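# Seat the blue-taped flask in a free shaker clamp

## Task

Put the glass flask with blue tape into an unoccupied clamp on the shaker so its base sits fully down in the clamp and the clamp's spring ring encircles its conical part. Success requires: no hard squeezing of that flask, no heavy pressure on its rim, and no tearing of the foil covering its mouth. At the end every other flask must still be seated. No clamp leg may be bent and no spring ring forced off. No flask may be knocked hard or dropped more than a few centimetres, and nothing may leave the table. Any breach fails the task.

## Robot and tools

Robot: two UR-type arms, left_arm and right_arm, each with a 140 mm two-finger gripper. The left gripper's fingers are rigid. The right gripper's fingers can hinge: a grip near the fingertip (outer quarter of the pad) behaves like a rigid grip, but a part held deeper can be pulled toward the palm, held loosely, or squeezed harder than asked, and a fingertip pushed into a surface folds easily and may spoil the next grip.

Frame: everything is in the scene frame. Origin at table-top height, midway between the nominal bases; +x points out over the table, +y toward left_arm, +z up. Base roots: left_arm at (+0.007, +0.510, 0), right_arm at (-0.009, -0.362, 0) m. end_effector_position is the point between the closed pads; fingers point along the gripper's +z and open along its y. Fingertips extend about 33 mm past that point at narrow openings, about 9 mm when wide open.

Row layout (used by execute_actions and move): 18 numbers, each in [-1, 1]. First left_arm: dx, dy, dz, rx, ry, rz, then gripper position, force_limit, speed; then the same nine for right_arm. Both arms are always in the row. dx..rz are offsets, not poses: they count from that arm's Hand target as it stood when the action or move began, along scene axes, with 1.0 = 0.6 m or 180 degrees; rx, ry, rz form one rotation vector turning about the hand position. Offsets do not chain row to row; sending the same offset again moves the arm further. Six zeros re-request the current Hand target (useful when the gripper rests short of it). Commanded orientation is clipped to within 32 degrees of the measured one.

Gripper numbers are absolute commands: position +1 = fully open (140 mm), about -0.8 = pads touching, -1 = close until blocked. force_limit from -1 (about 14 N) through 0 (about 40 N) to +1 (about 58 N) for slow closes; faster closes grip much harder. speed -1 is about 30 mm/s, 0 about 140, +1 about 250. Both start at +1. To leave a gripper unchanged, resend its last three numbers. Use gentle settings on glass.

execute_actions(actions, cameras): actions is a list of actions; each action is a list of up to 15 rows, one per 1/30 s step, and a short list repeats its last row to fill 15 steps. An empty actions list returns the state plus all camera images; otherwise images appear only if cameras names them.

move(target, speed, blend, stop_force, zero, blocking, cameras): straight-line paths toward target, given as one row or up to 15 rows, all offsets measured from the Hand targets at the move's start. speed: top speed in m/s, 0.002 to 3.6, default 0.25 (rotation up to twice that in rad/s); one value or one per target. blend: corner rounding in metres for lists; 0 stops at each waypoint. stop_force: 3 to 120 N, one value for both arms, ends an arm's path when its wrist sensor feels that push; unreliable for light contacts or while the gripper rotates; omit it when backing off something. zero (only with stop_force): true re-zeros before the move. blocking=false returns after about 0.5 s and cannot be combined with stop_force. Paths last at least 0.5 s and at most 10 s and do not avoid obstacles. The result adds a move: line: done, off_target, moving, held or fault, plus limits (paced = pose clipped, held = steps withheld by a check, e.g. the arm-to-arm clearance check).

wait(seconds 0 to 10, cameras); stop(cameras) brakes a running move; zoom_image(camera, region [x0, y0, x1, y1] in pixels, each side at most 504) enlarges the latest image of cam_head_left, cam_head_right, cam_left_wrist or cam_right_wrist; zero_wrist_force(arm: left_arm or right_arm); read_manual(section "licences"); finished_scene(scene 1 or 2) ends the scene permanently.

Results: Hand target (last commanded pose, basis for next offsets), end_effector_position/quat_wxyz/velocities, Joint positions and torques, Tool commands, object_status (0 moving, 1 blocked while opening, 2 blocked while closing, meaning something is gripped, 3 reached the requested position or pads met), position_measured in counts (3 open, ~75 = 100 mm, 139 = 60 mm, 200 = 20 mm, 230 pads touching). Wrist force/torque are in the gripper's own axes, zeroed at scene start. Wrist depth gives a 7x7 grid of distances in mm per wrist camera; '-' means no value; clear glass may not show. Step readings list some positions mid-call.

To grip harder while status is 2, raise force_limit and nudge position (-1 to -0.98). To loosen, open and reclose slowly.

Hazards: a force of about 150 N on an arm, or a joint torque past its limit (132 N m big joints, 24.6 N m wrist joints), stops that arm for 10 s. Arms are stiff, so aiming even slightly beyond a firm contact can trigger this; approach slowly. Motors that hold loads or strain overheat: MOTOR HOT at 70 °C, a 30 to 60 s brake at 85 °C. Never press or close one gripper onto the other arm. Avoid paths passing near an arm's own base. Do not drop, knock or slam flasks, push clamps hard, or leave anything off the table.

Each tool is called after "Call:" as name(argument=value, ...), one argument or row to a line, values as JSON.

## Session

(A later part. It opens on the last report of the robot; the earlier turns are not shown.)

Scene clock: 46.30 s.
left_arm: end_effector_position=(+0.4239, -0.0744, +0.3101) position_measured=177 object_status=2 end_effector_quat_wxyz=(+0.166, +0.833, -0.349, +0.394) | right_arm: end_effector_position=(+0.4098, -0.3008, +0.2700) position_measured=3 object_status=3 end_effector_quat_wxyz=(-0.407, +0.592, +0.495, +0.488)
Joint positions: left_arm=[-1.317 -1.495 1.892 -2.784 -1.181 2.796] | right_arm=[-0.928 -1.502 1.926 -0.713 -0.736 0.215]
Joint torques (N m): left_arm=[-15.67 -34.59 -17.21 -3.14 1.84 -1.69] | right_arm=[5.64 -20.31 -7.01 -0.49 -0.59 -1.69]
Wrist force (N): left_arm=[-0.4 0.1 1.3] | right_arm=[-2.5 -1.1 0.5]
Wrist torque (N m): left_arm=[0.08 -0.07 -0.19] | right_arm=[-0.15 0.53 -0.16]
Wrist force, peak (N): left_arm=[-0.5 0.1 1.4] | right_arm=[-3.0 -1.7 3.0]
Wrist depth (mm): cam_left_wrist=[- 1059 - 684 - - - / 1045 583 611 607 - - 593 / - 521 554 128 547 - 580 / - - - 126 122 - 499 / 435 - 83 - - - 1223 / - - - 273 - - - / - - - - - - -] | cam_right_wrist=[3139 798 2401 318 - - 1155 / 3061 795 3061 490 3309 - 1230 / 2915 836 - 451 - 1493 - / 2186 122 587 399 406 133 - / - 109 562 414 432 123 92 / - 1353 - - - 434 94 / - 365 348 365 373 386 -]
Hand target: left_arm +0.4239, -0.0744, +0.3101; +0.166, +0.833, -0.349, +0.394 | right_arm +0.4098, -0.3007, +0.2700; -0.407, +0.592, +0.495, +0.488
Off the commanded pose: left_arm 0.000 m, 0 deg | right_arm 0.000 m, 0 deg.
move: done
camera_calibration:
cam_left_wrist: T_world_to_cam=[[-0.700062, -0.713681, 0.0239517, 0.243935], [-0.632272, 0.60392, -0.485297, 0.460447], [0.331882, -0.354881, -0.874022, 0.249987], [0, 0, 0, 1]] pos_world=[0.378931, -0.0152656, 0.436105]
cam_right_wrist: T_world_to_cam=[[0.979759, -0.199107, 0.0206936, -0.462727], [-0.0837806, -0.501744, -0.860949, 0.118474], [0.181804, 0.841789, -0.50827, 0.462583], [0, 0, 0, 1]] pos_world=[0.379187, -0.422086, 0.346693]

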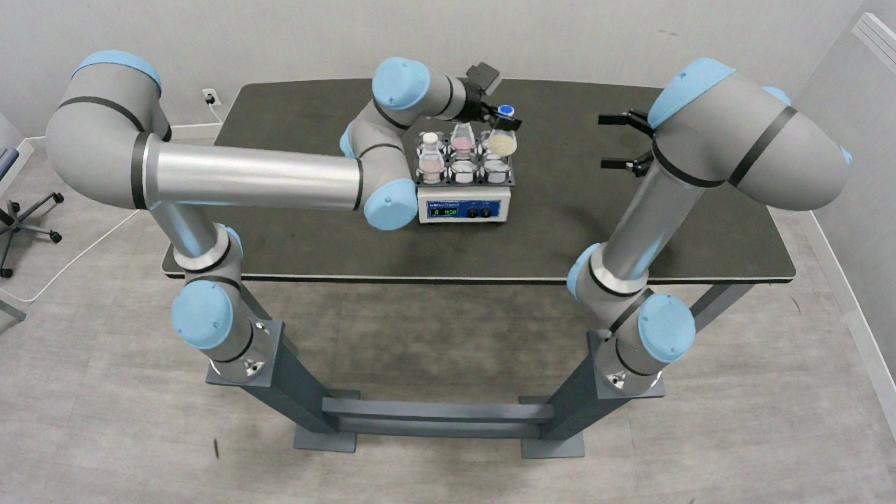

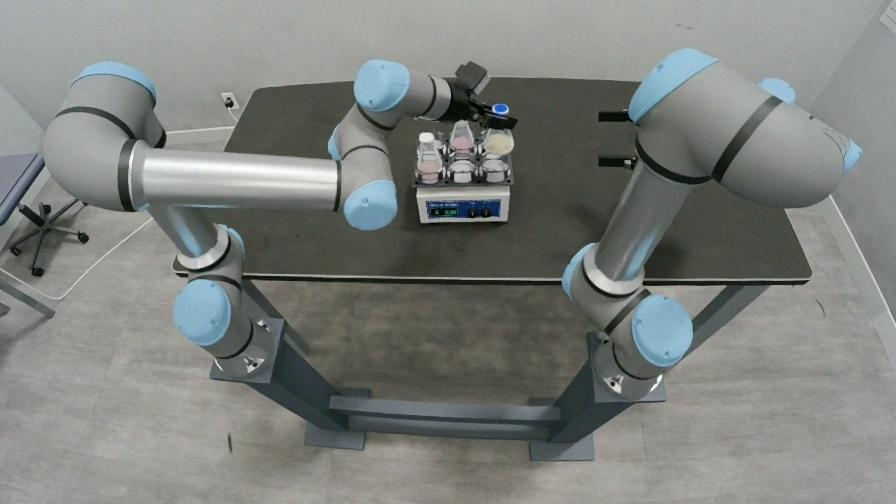

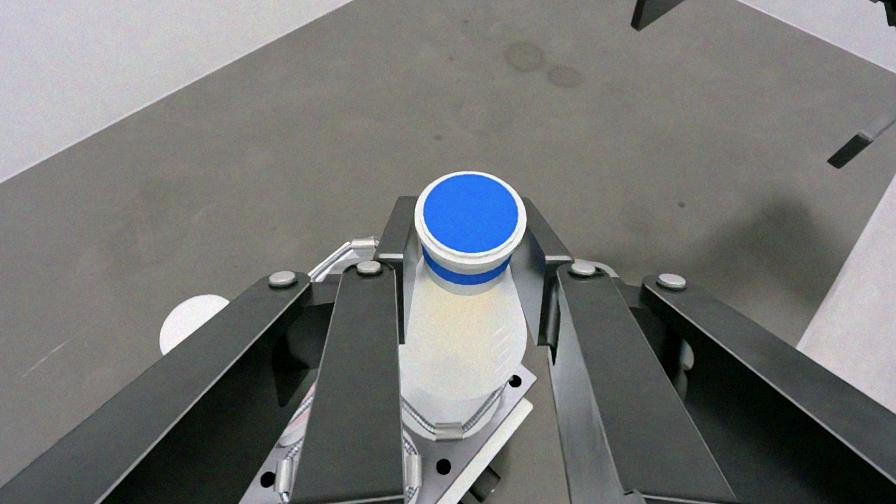

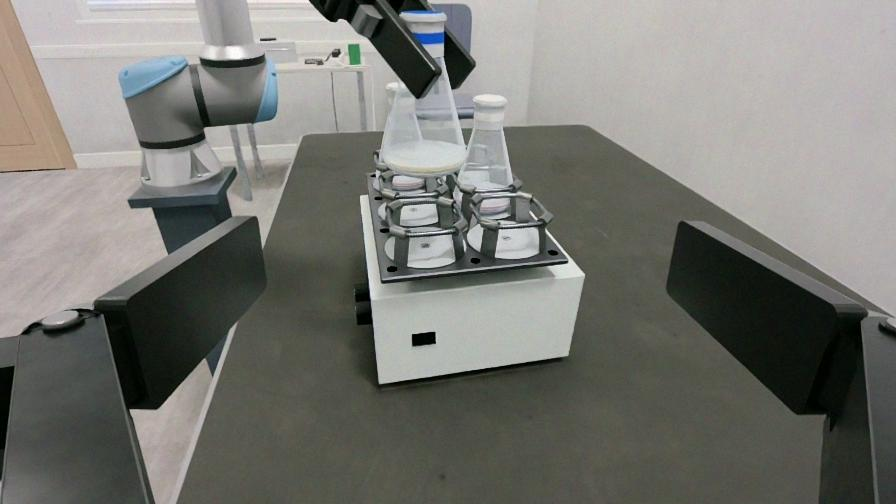

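Call:
move(
  target=[0,0.0067,-0.06,0,0,0,-1,-0.05,-1,0,0,0,0,0,0,1,1,1],
  speed=0.06,
  stop_force=10,
  cameras=["all"],
)

Call:
zoom_image(
  camera="cam_right_wrist",
  region=[350, 60, 530, 280],
)

Call:
zoom_image(
  camera="cam_left_wrist",
  region=[330, 120, 630, 470],
)

Call:
zoom_image(
  camera="cam_head_left",
  region=[400, 100, 530, 210],
)

Scene clock: 55.80 s.
left_arm: end_effector_position=(+0.4240, -0.0704, +0.2741) position_measured=177 object_status=2 end_effector_quat_wxyz=(+0.166, +0.833, -0.349, +0.394) | right_arm: end_effector_position=(+0.4098, -0.3007, +0.2700) position_measured=3 object_status=3 end_effector_quat_wxyz=(-0.407, +0.592, +0.495, +0.488)
Joint positions: left_arm=[-1.315 -1.464 1.96 -2.884 -1.183 2.798] | right_arm=[-0.928 -1.502 1.926 -0.713 -0.736 0.215]
Joint torques (N m): left_arm=[2.69 -34.99 -16.82 -5.43 1.29 0.08] | right_arm=[7.9 -9.66 -10.32 -0.94 3.4 1.05]
Wrist force (N): left_arm=[-0.6 -0.2 1.2] | right_arm=[-2.4 -1.1 0.5]
Wrist torque (N m): left_arm=[0.05 -0.03 -0.21] | right_arm=[-0.15 0.53 -0.15]
Wrist force, peak (N): left_arm=[-1.5 -0.2 2.1] | right_arm=[-2.9 -1.0 0.6]
Wrist depth (mm): cam_left_wrist=[- - - - 636 629 646 / - 553 537 569 553 563 - / - 458 481 126 495 488 496 / 431 438 - 122 121 463 466 / - - 83 209 - - 1186 / - - - 210 - - - / - - - - - - -] | cam_right_wrist=[3139 790 312 2782 3139 - 1088 / 2847 792 2950 341 - - 1218 / 2847 841 964 466 - - - / 2267 122 660 395 407 133 - / - 109 - 410 440 116 92 / - 1309 - - - - 94 / - 1189 352 370 - - -]
Hand target: left_arm +0.4239, -0.0704, +0.2741; +0.166, +0.833, -0.349, +0.394 | right_arm +0.4098, -0.3007, +0.2700; -0.407, +0.592, +0.495, +0.488
Off the commanded pose: left_arm 0.000 m, 0 deg | right_arm 0.000 m, 0 deg.
move: done
camera_calibration:
cam_left_wrist: T_world_to_cam=[[-0.70013, -0.713612, 0.0239782, 0.247666], [-0.632202, 0.60395, -0.485351, 0.440604], [0.331871, -0.354968, -0.873991, 0.22002], [0, 0, 0, 1]] pos_world=[0.378931, -0.0112654, 0.400205]
cam_right_wrist: T_world_to_cam=[[0.979762, -0.199095, 0.0206821, -0.462699], [-0.083759, -0.501629, -0.861019, 0.118588], [0.181799, 0.841861, -0.508153, 0.46249], [0, 0, 0, 1]] pos_world=[0.379188, -0.421986, 0.346692]

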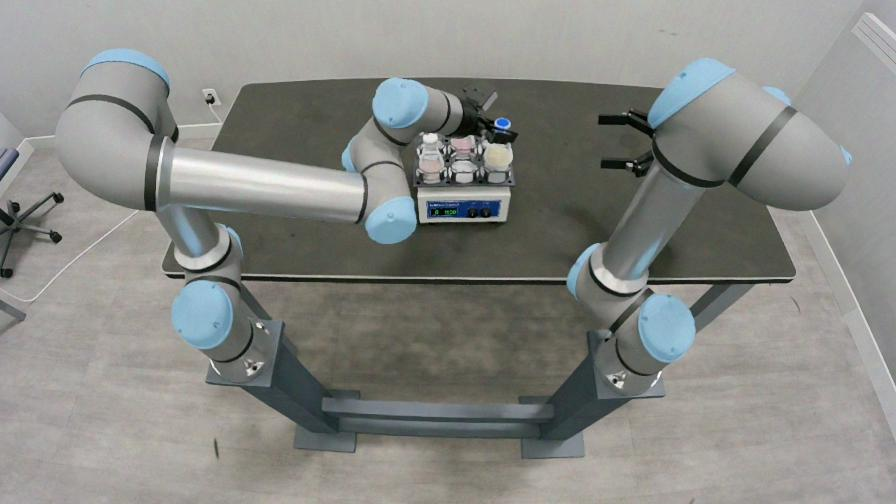

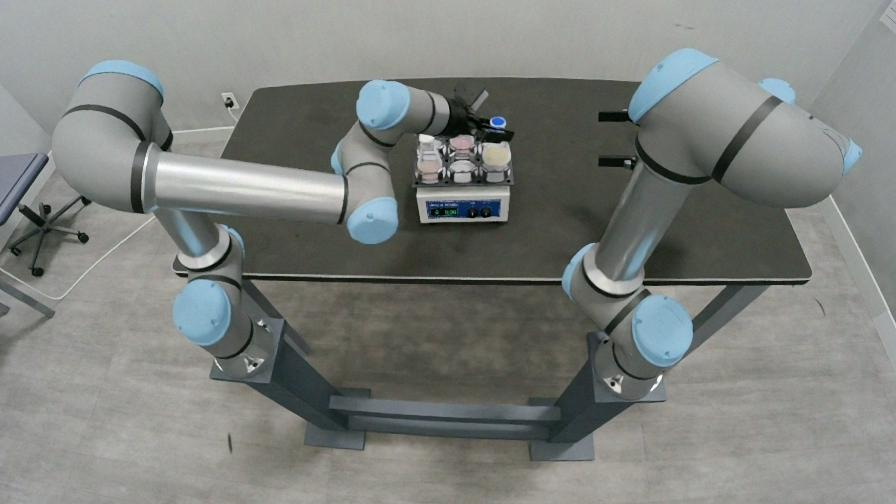

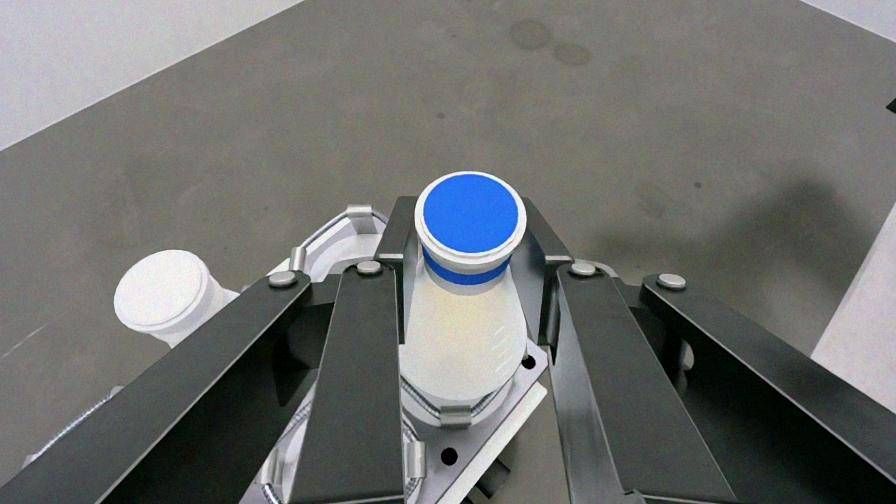

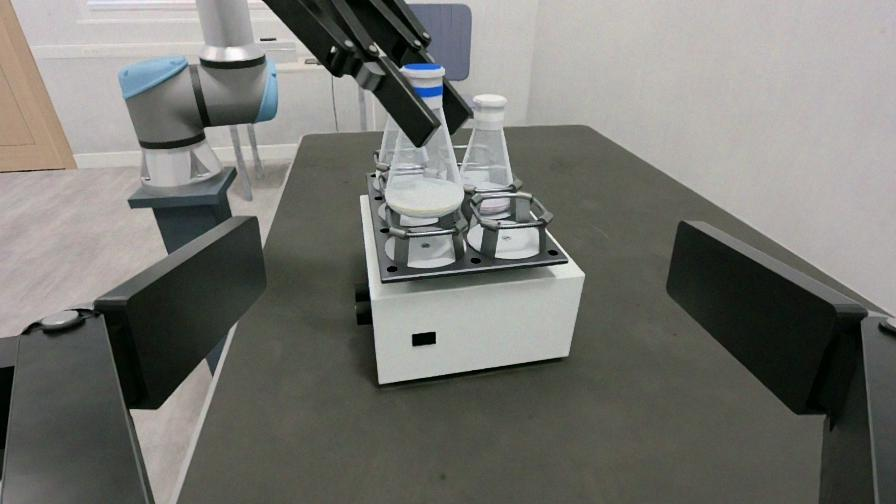

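Scaled by 2.291 from the camera's 896x504 image, which has a finer 1280x720 frame.

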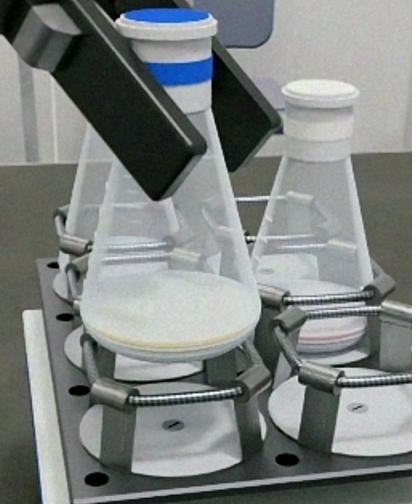

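Scaled by 1.440 from the camera's 896x504 image, which has a finer 1280x720 frame.

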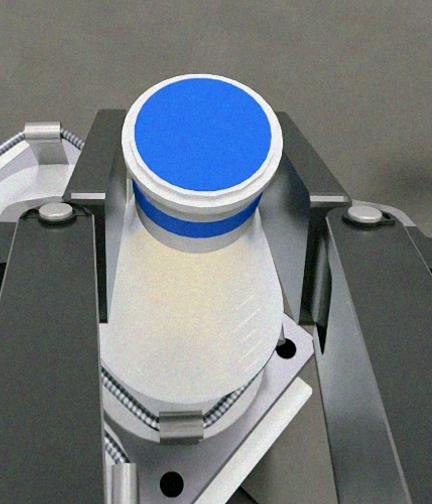

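Scaled by 3.877 from the camera's 896x504 image, which has a finer 1280x720 frame.

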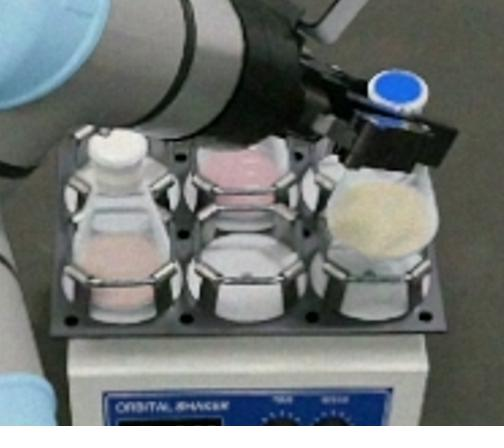

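Call:
move(
  target=[0,0.0025,-0.04,0,0,0,-1,-0.05,-1,0,0,0,0,0,0,1,1,1],
  speed=0.03,
  stop_force=38,
  cameras=["cam_right_wrist","cam_left_wrist"],
)

Call:
zoom_image(
  camera="cam_right_wrist",
  region=[350, 60, 530, 280],
)

Call:
zoom_image(
  camera="cam_left_wrist",
  region=[330, 120, 630, 470],
)

Scene clock: 61.57 s.
left_arm: end_effector_position=(+0.4241, -0.0693, +0.2566) position_measured=177 object_status=2 end_effector_quat_wxyz=(+0.167, +0.833, -0.349, +0.395) | right_arm: end_effector_position=(+0.4098, -0.3007, +0.2700) position_measured=3 object_status=3 end_effector_quat_wxyz=(-0.407, +0.592, +0.495, +0.488)
Joint positions: left_arm=[-1.314 -1.443 1.989 -2.934 -1.183 2.799] | right_arm=[-0.928 -1.502 1.926 -0.713 -0.736 0.215]
Joint torques (N m): left_arm=[-23.09 -11.59 -4.67 -0.45 -5.4 -0.31] | right_arm=[9.57 -11.68 -9.98 -1.11 3.27 0.77]
Wrist force (N): left_arm=[17.9 -13.1 -13.2] | right_arm=[-2.7 -0.9 0.4]
Wrist torque (N m): left_arm=[0.62 -0.32 0.02] | right_arm=[-0.11 0.59 -0.15]
Wrist force, peak (N): left_arm=[35.9 -18.3 -34.3] | right_arm=[-2.8 -1.1 0.6]
Wrist depth (mm): cam_left_wrist=[888 565 591 610 - 572 - / - 518 534 - - - - / - 489 468 148 - - - / - - 113 121 120 - 454 / - - 83 - 100 - 1140 / - - - 201 - - - / - - - - - - -] | cam_right_wrist=[3099 795 328 2782 - - 1391 / 3354 785 319 351 3309 1540 1144 / 2721 839 2782 462 - - - / 2267 122 - 395 428 133 - / - 109 - 405 432 116 92 / - 1309 - 443 - - 94 / - 387 - - - 373 -]
Hand target: left_arm +0.4241, -0.0693, +0.2566; +0.167, +0.833, -0.349, +0.395 (not the last commanded pose) | right_arm +0.4098, -0.3007, +0.2700; -0.407, +0.592, +0.495, +0.488
Off the commanded pose: left_arm 0.007 m, 0 deg | right_arm 0.000 m, 0 deg.
move: contact (left_arm)
camera_calibration:
cam_left_wrist: T_world_to_cam=[[-0.699978, -0.713746, 0.0244441, 0.248848], [-0.632159, 0.603314, -0.486196, 0.431638], [0.332273, -0.355779, -0.873508, 0.204718], [0, 0, 0, 1]] pos_world=[0.37903, -0.00996462, 0.382601]
cam_right_wrist: T_world_to_cam=[[0.979762, -0.199095, 0.0206821, -0.462699], [-0.083759, -0.501629, -0.861019, 0.118588], [0.181799, 0.841861, -0.508153, 0.46249], [0, 0, 0, 1]] pos_world=[0.379188, -0.421986, 0.346692]
Images, in order (width x height): cam_left_wrist 896x504, cam_right_wrist 896x504.

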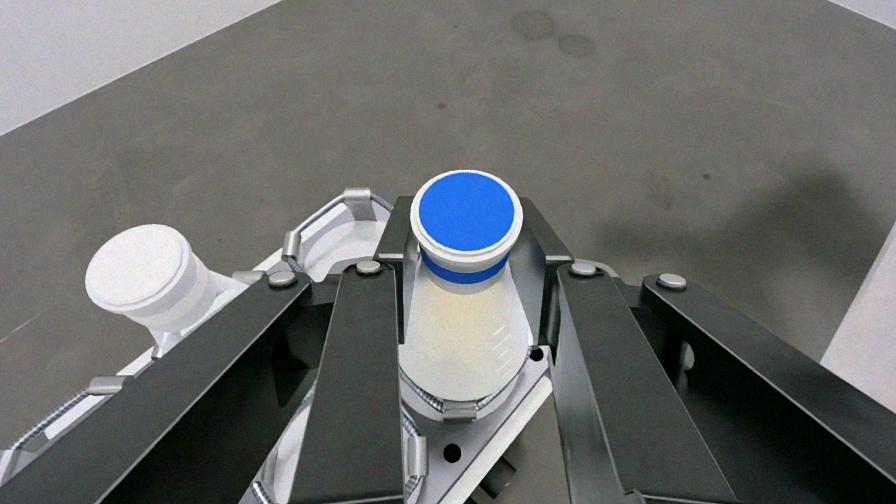

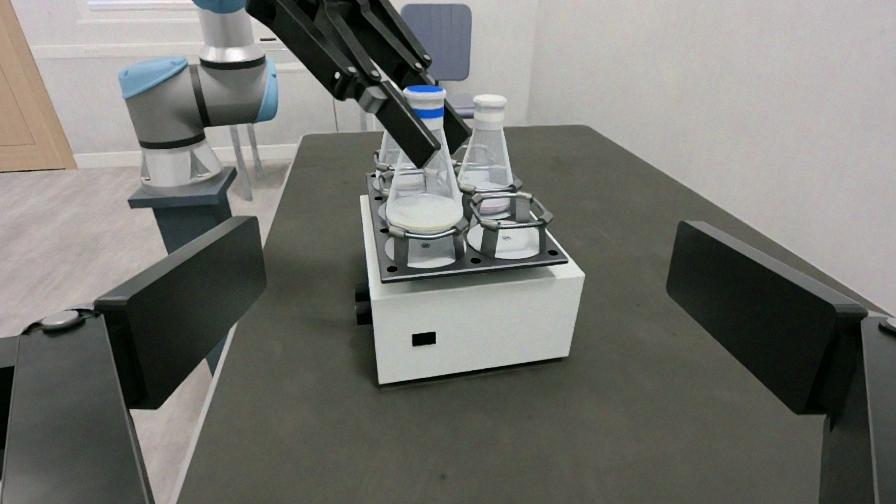

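Scaled by 2.291 from the camera's 896x504 image, which has a finer 1280x720 frame.

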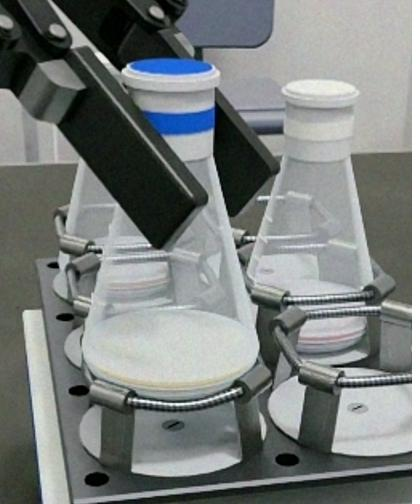

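Scaled by 1.440 from the camera's 896x504 image, which has a finer 1280x720 frame.

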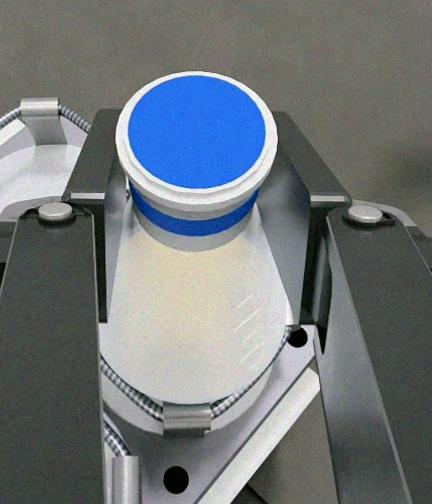

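Call:
move(
  target=[
    [0.005,0.005,0.002,0,0,0,-1,-0.05,-1,0,0,0,0,0,0,1,1,1],
    [0.0055,0.0055,-0.03,0,0,0,-1,-0.05,-1,0,0,0,0,0,0,1,1,1],
  ],
  speed=0.02,
  stop_force=43,
  zero=false,
  cameras=["cam_right_wrist","cam_left_wrist"],
)

Call:
zoom_image(
  camera="cam_right_wrist",
  region=[350, 60, 530, 280],
)

Call:
zoom_image(
  camera="cam_left_wrist",
  region=[330, 120, 630, 470],
)

Scene clock: 64.47 s.
left_arm: end_effector_position=(+0.4272, -0.0664, +0.2547) position_measured=177 object_status=2 end_effector_quat_wxyz=(+0.167, +0.833, -0.349, +0.395) | right_arm: end_effector_position=(+0.4098, -0.3007, +0.2700) position_measured=3 object_status=3 end_effector_quat_wxyz=(-0.407, +0.592, +0.495, +0.488)
Joint positions: left_arm=[-1.306 -1.442 1.994 -2.945 -1.189 2.805] | right_arm=[-0.928 -1.502 1.926 -0.713 -0.736 0.215]
Joint torques (N m): left_arm=[10.64 -9.08 0 7.37 -0.22 1.46] | right_arm=[10.08 -12.59 -9.97 -0.86 3.51 0.96]
Wrist force (N): left_arm=[29.7 11.1 -11.4] | right_arm=[-2.4 -0.8 0.5]
Wrist torque (N m): left_arm=[-0.53 -0.35 -0.64] | right_arm=[-0.08 0.51 -0.15]
Wrist force, peak (N): left_arm=[36.9 13.5 -25.6] | right_arm=[-2.8 -1.0 0.7]
Wrist depth (mm): cam_left_wrist=[938 - 591 - - 626 623 / - - 527 540 534 - - / - - 467 127 - - 480 / - - - 124 121 438 - / 368 - 83 - 114 95 1180 / - - - 204 - - - / - - - - - - -] | cam_right_wrist=[2551 787 331 2605 2499 - - / 3023 792 327 355 2310 - 1042 / 2721 874 2377 487 - - 1166 / 2288 123 - 394 404 133 - / - 109 - 414 438 116 92 / - 1376 439 - - - 94 / - - 366 - 374 - -]
Hand target: left_arm +0.4272, -0.0664, +0.2546; +0.167, +0.833, -0.349, +0.395 (not the last commanded pose) | right_arm +0.4098, -0.3007, +0.2700; -0.407, +0.592, +0.495, +0.488
Off the commanded pose: left_arm 0.016 m, 0 deg | right_arm 0.000 m, 0 deg.
move: contact (left_arm); path passed 1 of 2 targets
camera_calibration:
cam_left_wrist: T_world_to_cam=[[-0.700151, -0.713552, 0.0251384, 0.252943], [-0.631858, 0.602828, -0.48719, 0.431009], [0.332482, -0.356991, -0.872934, 0.202731], [0, 0, 0, 1]] pos_world=[0.38203, -0.00696281, 0.380595]
cam_right_wrist: T_world_to_cam=[[0.979762, -0.199095, 0.0206821, -0.462699], [-0.083759, -0.501629, -0.861019, 0.118588], [0.181799, 0.841861, -0.508153, 0.46249], [0, 0, 0, 1]] pos_world=[0.379188, -0.421986, 0.346692]
Images, in order (width x height): cam_left_wrist 896x504, cam_right_wrist 896x504.

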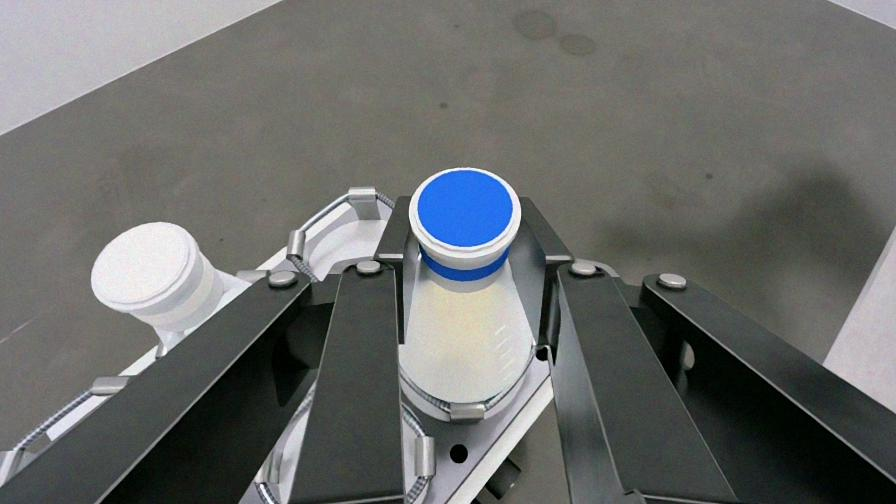

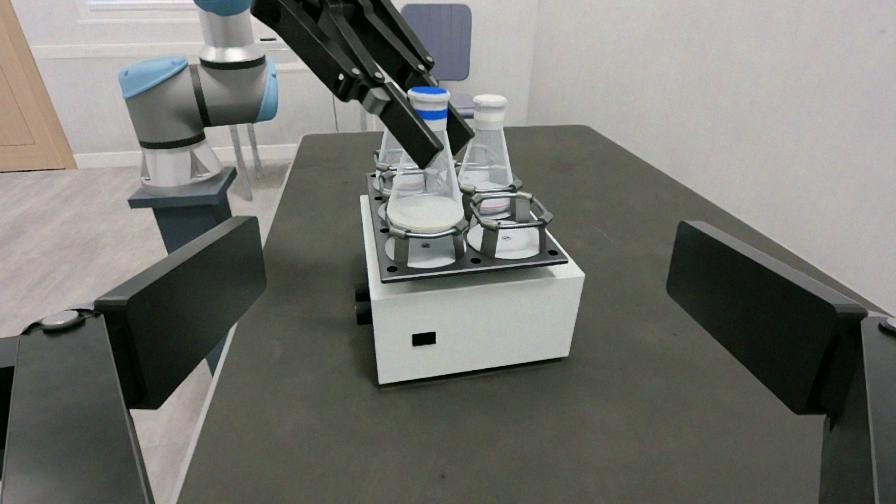

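Scaled by 2.291 from the camera's 896x504 image, which has a finer 1280x720 frame.

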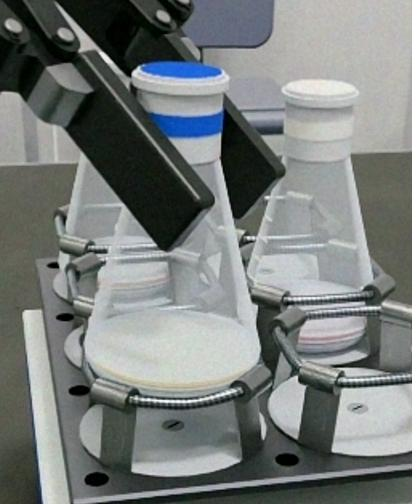

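Scaled by 1.440 from the camera's 896x504 image, which has a finer 1280x720 frame.

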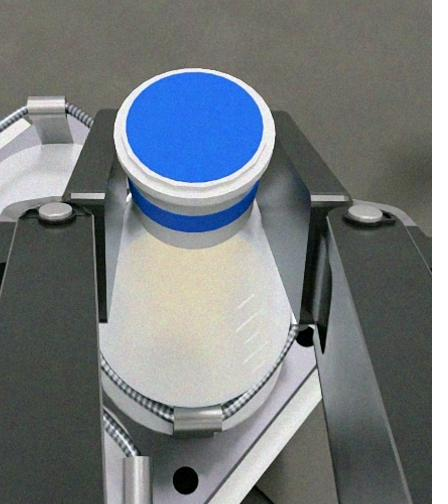

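Call:
move(
  target=[
    [0.0115,-0.0168,-0.01,0,0,0,-1,-0.05,-1,0,0,0,0,0,0,1,1,1],
    [-0.0188,0.0142,-0.02,0,0,0,-1,-0.05,-1,0,0,0,0,0,0,1,1,1],
    [-0.0025,-0.0025,-0.027,0,0,0,-1,-0.05,-1,0,0,0,0,0,0,1,1,1],
  ],
  speed=0.03,
  stop_force=45,
  zero=false,
  cameras=["cam_right_wrist","cam_left_wrist"],
)

Call:
zoom_image(
  camera="cam_right_wrist",
  region=[350, 60, 530, 280],
)

Call:
zoom_image(
  camera="cam_left_wrist",
  region=[330, 120, 630, 470],
)

Scene clock: 68.13 s.
left_arm: end_effector_position=(+0.4303, -0.0708, +0.2521) position_measured=177 object_status=2 end_effector_quat_wxyz=(+0.167, +0.833, -0.349, +0.395) | right_arm: end_effector_position=(+0.4098, -0.3007, +0.2700) position_measured=3 object_status=3 end_effector_quat_wxyz=(-0.407, +0.592, +0.495, +0.488)
Joint positions: left_arm=[-1.302 -1.426 1.984 -2.952 -1.192 2.808] | right_arm=[-0.928 -1.502 1.926 -0.713 -0.736 0.215]
Joint torques (N m): left_arm=[-12.51 -15.78 -15.93 0.92 1.42 -1.4] | right_arm=[8.97 -13.71 -10.61 -1.2 3.25 0.91]
Wrist force (N): left_arm=[14.1 4.2 -14.9] | right_arm=[-2.5 -1.0 0.6]
Wrist torque (N m): left_arm=[-0.28 -0.37 -0.43] | right_arm=[-0.12 0.53 -0.15]
Wrist force, peak (N): left_arm=[29.3 2.7 -46.7] | right_arm=[-2.7 -1.2 0.6]
Wrist depth (mm): cam_left_wrist=[938 1031 614 - 613 - 626 / 517 557 - - - - - / 473 452 - 123 - - 475 / - 149 - 123 121 - 449 / - - 84 212 115 - 1235 / - - - 194 - - - / - - - - - - -] | cam_right_wrist=[2950 790 330 2847 - - 1218 / 2721 792 836 353 - - 1237 / 2847 833 4081 463 - 1689 - / 2206 122 - 389 606 133 1331 / - 108 - 411 459 116 92 / - 1391 - 427 - - 94 / - 391 - - - - -]
Hand target: left_arm +0.4303, -0.0708, +0.2521; +0.167, +0.833, -0.349, +0.395 (not the last commanded pose) | right_arm +0.4098, -0.3007, +0.2700; -0.407, +0.592, +0.495, +0.488
Off the commanded pose: left_arm 0.015 m, 0 deg | right_arm 0.000 m, 0 deg.
move: contact (left_arm); path passed 0 of 3 targets
camera_calibration:
cam_left_wrist: T_world_to_cam=[[-0.700018, -0.713684, 0.0250892, 0.252005], [-0.631856, 0.602622, -0.487447, 0.434446], [0.332764, -0.357074, -0.872792, 0.197696], [0, 0, 0, 1]] pos_world=[0.38513, -0.011363, 0.377994]
cam_right_wrist: T_world_to_cam=[[0.979762, -0.199095, 0.0206821, -0.462699], [-0.083759, -0.501629, -0.861019, 0.118588], [0.181799, 0.841861, -0.508153, 0.46249], [0, 0, 0, 1]] pos_world=[0.379188, -0.421986, 0.346692]
Images, in order (width x height): cam_left_wrist 896x504, cam_right_wrist 896x504.

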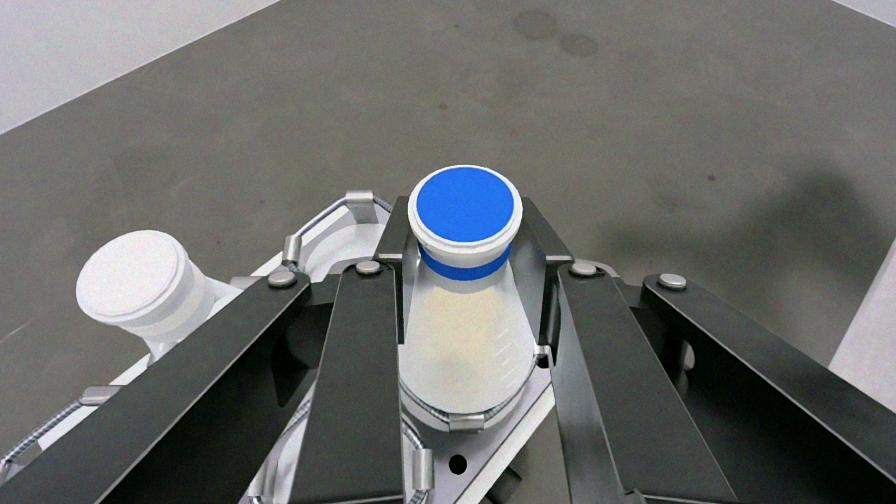

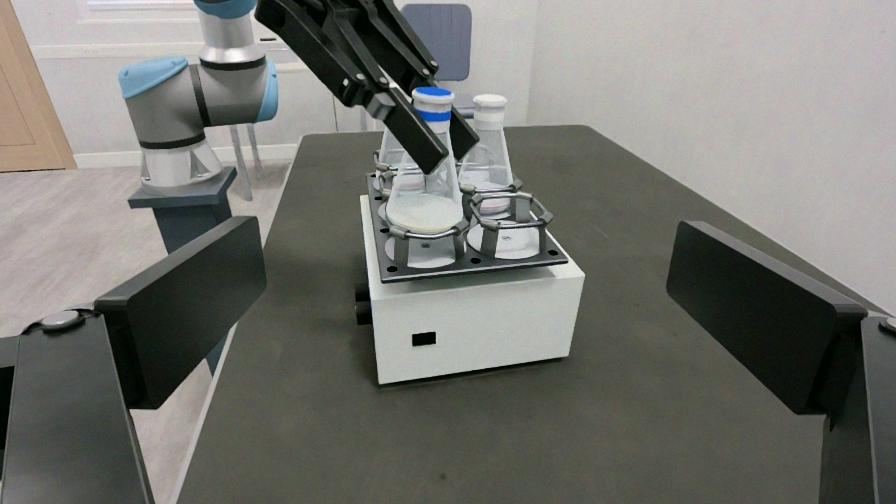

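Scaled by 2.291 from the camera's 896x504 image, which has a finer 1280x720 frame.

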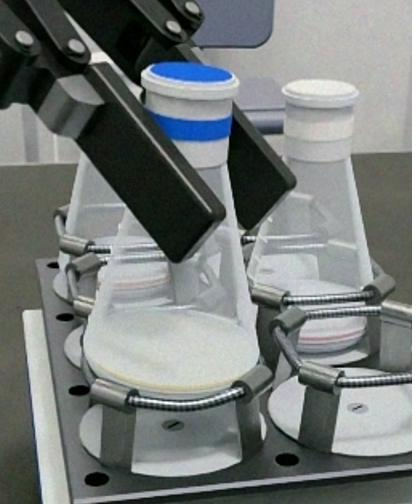

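Scaled by 1.440 from the camera's 896x504 image, which has a finer 1280x720 frame.

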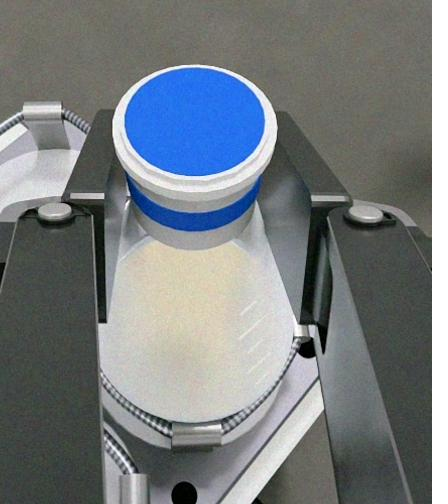

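Call:
move(
  target=[
    [0.0105,-0.0107,-0.006,0,0,0,-1,-0.05,-1,0,0,0,0,0,0,1,1,1],
    [-0.0117,0.0119,-0.016,0,0,0,-1,-0.05,-1,0,0,0,0,0,0,1,1,1],
    [-0.004,0.004,-0.025,0,0,0,-1,-0.05,-1,0,0,0,0,0,0,1,1,1],
  ],
  speed=0.03,
  stop_force=50,
  zero=false,
  cameras=["cam_right_wrist","cam_left_wrist"],
)

Call:
zoom_image(
  camera="cam_right_wrist",
  region=[350, 60, 530, 280],
)

Call:
zoom_image(
  camera="cam_left_wrist",
  region=[330, 120, 630, 470],
)

Scene clock: 74.90 s.
left_arm: end_effector_position=(+0.4296, -0.0733, +0.2499) position_measured=177 object_status=2 end_effector_quat_wxyz=(+0.183, +0.827, -0.341, +0.408) | right_arm: end_effector_position=(+0.4098, -0.3007, +0.2700) position_measured=3 object_status=3 end_effector_quat_wxyz=(-0.407, +0.592, +0.495, +0.488)
Joint positions: left_arm=[-1.305 -1.412 2.014 -3.04 -1.189 2.805] | right_arm=[-0.928 -1.502 1.926 -0.713 -0.736 0.215]
Joint torques (N m): left_arm=[-18.3 -5.03 8.9 10.1 -11.04 -2.21] | right_arm=[8.23 -14.1 -10.91 -1.03 3.32 0.85]
Wrist force (N): left_arm=[50.3 -19.5 -12.6] | right_arm=[-2.5 -1.3 0.3]
Wrist torque (N m): left_arm=[0.63 -0.74 0.33] | right_arm=[-0.19 0.54 -0.15]
Wrist force, peak (N): left_arm=[50.6 -28.5 -21.9] | right_arm=[-2.8 -1.3 0.5]
Wrist depth (mm): cam_left_wrist=[- - - - - - 638 / - - - - 577 - - / - - 474 124 - - - / - 421 101 126 120 - 490 / - 126 83 210 114 - 1371 / - - - - - - - / - - - 184 - - -] | cam_right_wrist=[2721 785 334 2751 - 1511 - / 2691 785 323 363 2633 1689 - / 2847 824 - 427 - 1632 - / 2148 123 - 378 391 133 1183 / - 109 - 413 442 123 92 / - 1338 - 443 436 - 95 / - 1160 - 374 - 389 -]
Hand target: left_arm +0.4295, -0.0730, +0.2492; +0.182, +0.827, -0.341, +0.408 (not the last commanded pose) | right_arm +0.4098, -0.3007, +0.2700; -0.407, +0.592, +0.495, +0.488
Off the commanded pose: left_arm 0.014 m, 3 deg | right_arm 0.000 m, 0 deg.
move: contact (left_arm); path passed 1 of 3 targets
camera_calibration:
cam_left_wrist: T_world_to_cam=[[-0.700213, -0.712362, 0.0473473, 0.244422], [-0.625545, 0.58021, -0.521583, 0.438599], [0.344085, -0.394837, -0.851886, 0.182211], [0, 0, 0, 1]] pos_world=[0.382815, -0.00841942, 0.372416]
cam_right_wrist: T_world_to_cam=[[0.979762, -0.199095, 0.0206821, -0.462699], [-0.083759, -0.501629, -0.861019, 0.118588], [0.181799, 0.841861, -0.508153, 0.46249], [0, 0, 0, 1]] pos_world=[0.379188, -0.421986, 0.346692]
Images, in order (width x height): cam_left_wrist 896x504, cam_right_wrist 896x504.

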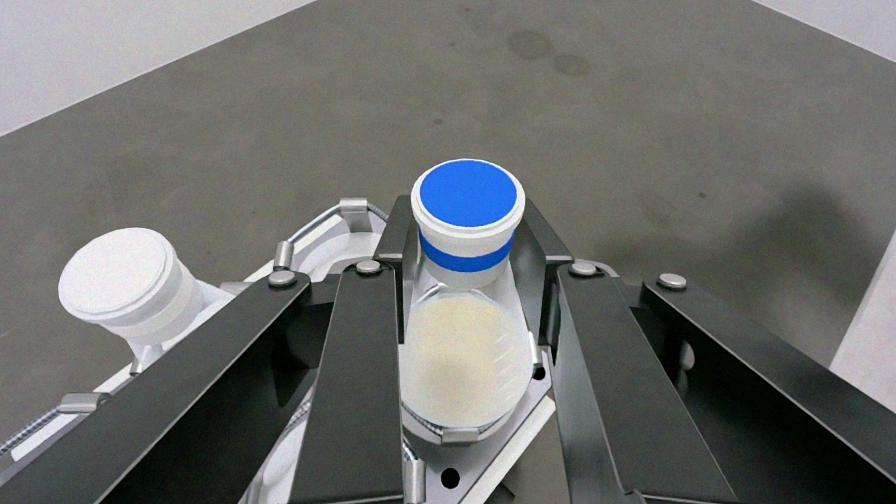

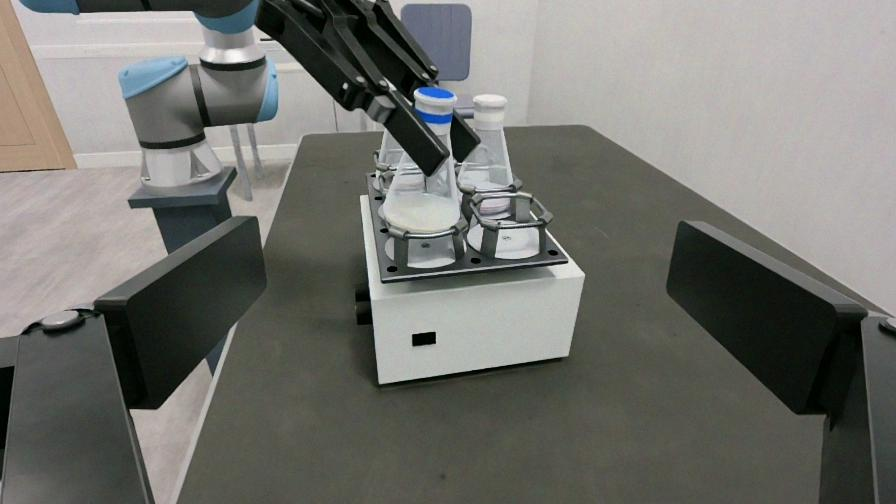

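Scaled by 2.291 from the camera's 896x504 image, which has a finer 1280x720 frame.

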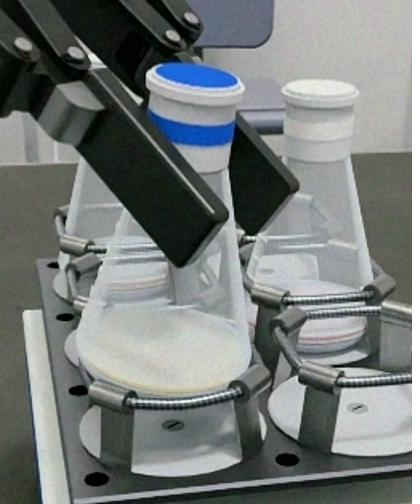

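Scaled by 1.440 from the camera's 896x504 image, which has a finer 1280x720 frame.

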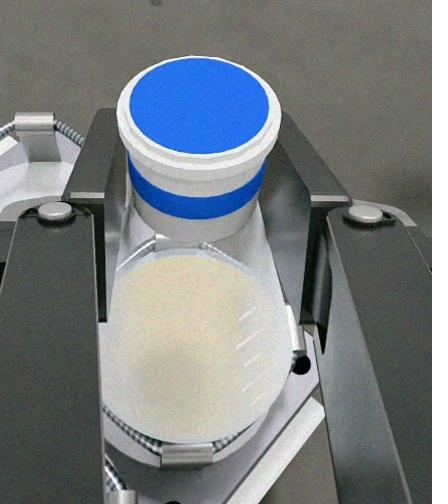

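Call:
move(
  target=[-0.004,0.004,0.008,0.0142,0.0046,-0.0003,-1,-0.05,-1,0,0,0,0,0,0,1,1,1],
  speed=0.03,
  cameras=["cam_right_wrist","cam_left_wrist"],
)

Call:
zoom_image(
  camera="cam_right_wrist",
  region=[350, 60, 530, 280],
)

Call:
zoom_image(
  camera="cam_left_wrist",
  region=[330, 120, 630, 470],
)

Scene clock: 81.13 s.
left_arm: end_effector_position=(+0.4270, -0.0707, +0.2541) position_measured=177 object_status=2 end_effector_quat_wxyz=(+0.167, +0.834, -0.350, +0.394) | right_arm: end_effector_position=(+0.4098, -0.3007, +0.2700) position_measured=3 object_status=3 end_effector_quat_wxyz=(-0.407, +0.592, +0.495, +0.488)
Joint positions: left_arm=[-1.308 -1.434 1.983 -2.939 -1.189 2.803] | right_arm=[-0.928 -1.502 1.926 -0.713 -0.736 0.215]
Joint torques (N m): left_arm=[-8.95 -12.17 -1.75 1.12 -0.53 -0.93] | right_arm=[8.56 -15.97 -10.52 -0.9 3.49 0.57]
Wrist force (N): left_arm=[21.1 2.3 -0.9] | right_arm=[-2.3 -0.9 0.6]
Wrist torque (N m): left_arm=[-0.02 -0.23 -0.38] | right_arm=[-0.11 0.50 -0.15]
Wrist force, peak (N): left_arm=[50.9 -19.6 -12.6] | right_arm=[-2.7 -1.4 0.8]
Wrist depth (mm): cam_left_wrist=[- - - - - - 586 / 499 515 516 - - - - / 464 - 479 123 477 - 473 / 424 - 113 119 121 - - / - - 83 - 114 - 1163 / - - - - - - - / - - - - - - -] | cam_right_wrist=[2577 772 329 2814 - - - / 2093 798 318 355 2524 1360 - / 2751 847 2691 451 - - 1249 / 2267 122 - 397 403 133 1316 / - 109 - 414 - 116 92 / - 1218 - 439 - 424 94 / - 1079 - - 384 372 -]
Hand target: left_arm +0.4271, -0.0706, +0.2540; +0.166, +0.834, -0.350, +0.394 | right_arm +0.4098, -0.3007, +0.2700; -0.407, +0.592, +0.495, +0.488
Off the commanded pose: left_arm 0.000 m, 0 deg | right_arm 0.000 m, 0 deg.
move: done
camera_calibration:
cam_left_wrist: T_world_to_cam=[[-0.700445, -0.71328, 0.0246688, 0.250106], [-0.632529, 0.604395, -0.484369, 0.432925], [0.330581, -0.354878, -0.874516, 0.202034], [0, 0, 0, 1]] pos_world=[0.382234, -0.0115649, 0.380208]
cam_right_wrist: T_world_to_cam=[[0.979762, -0.199095, 0.0206821, -0.462699], [-0.083759, -0.501629, -0.861019, 0.118588], [0.181799, 0.841861, -0.508153, 0.46249], [0, 0, 0, 1]] pos_world=[0.379188, -0.421986, 0.346692]
Images, in order (width x height): cam_left_wrist 896x504, cam_right_wrist 896x504.

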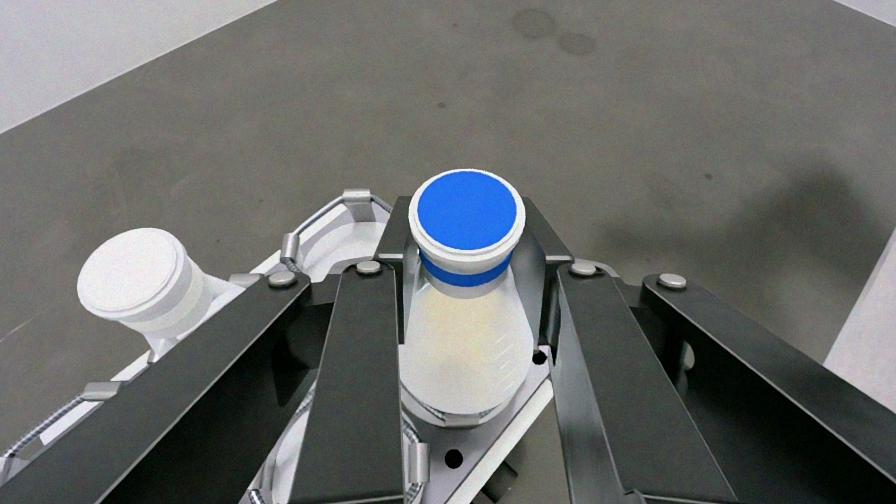

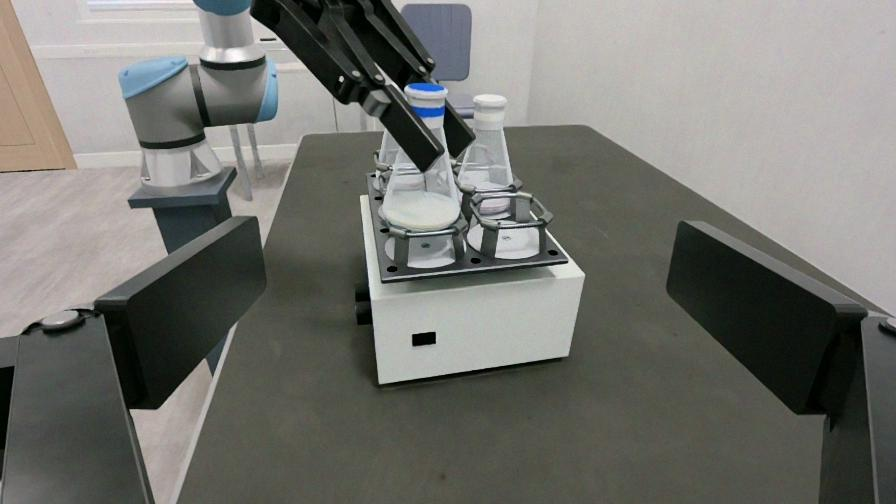

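Scaled by 2.291 from the camera's 896x504 image, which has a finer 1280x720 frame.

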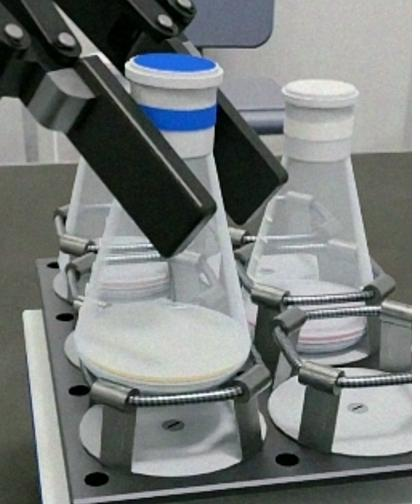

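Scaled by 1.440 from the camera's 896x504 image, which has a finer 1280x720 frame.

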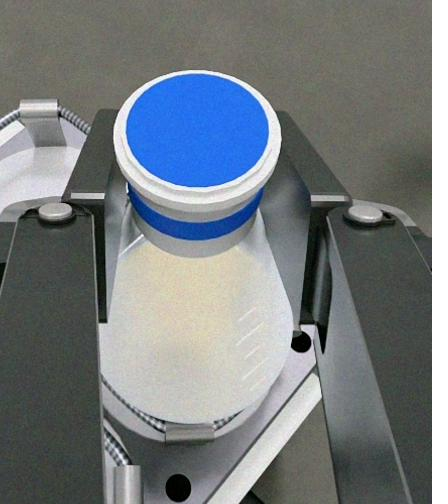

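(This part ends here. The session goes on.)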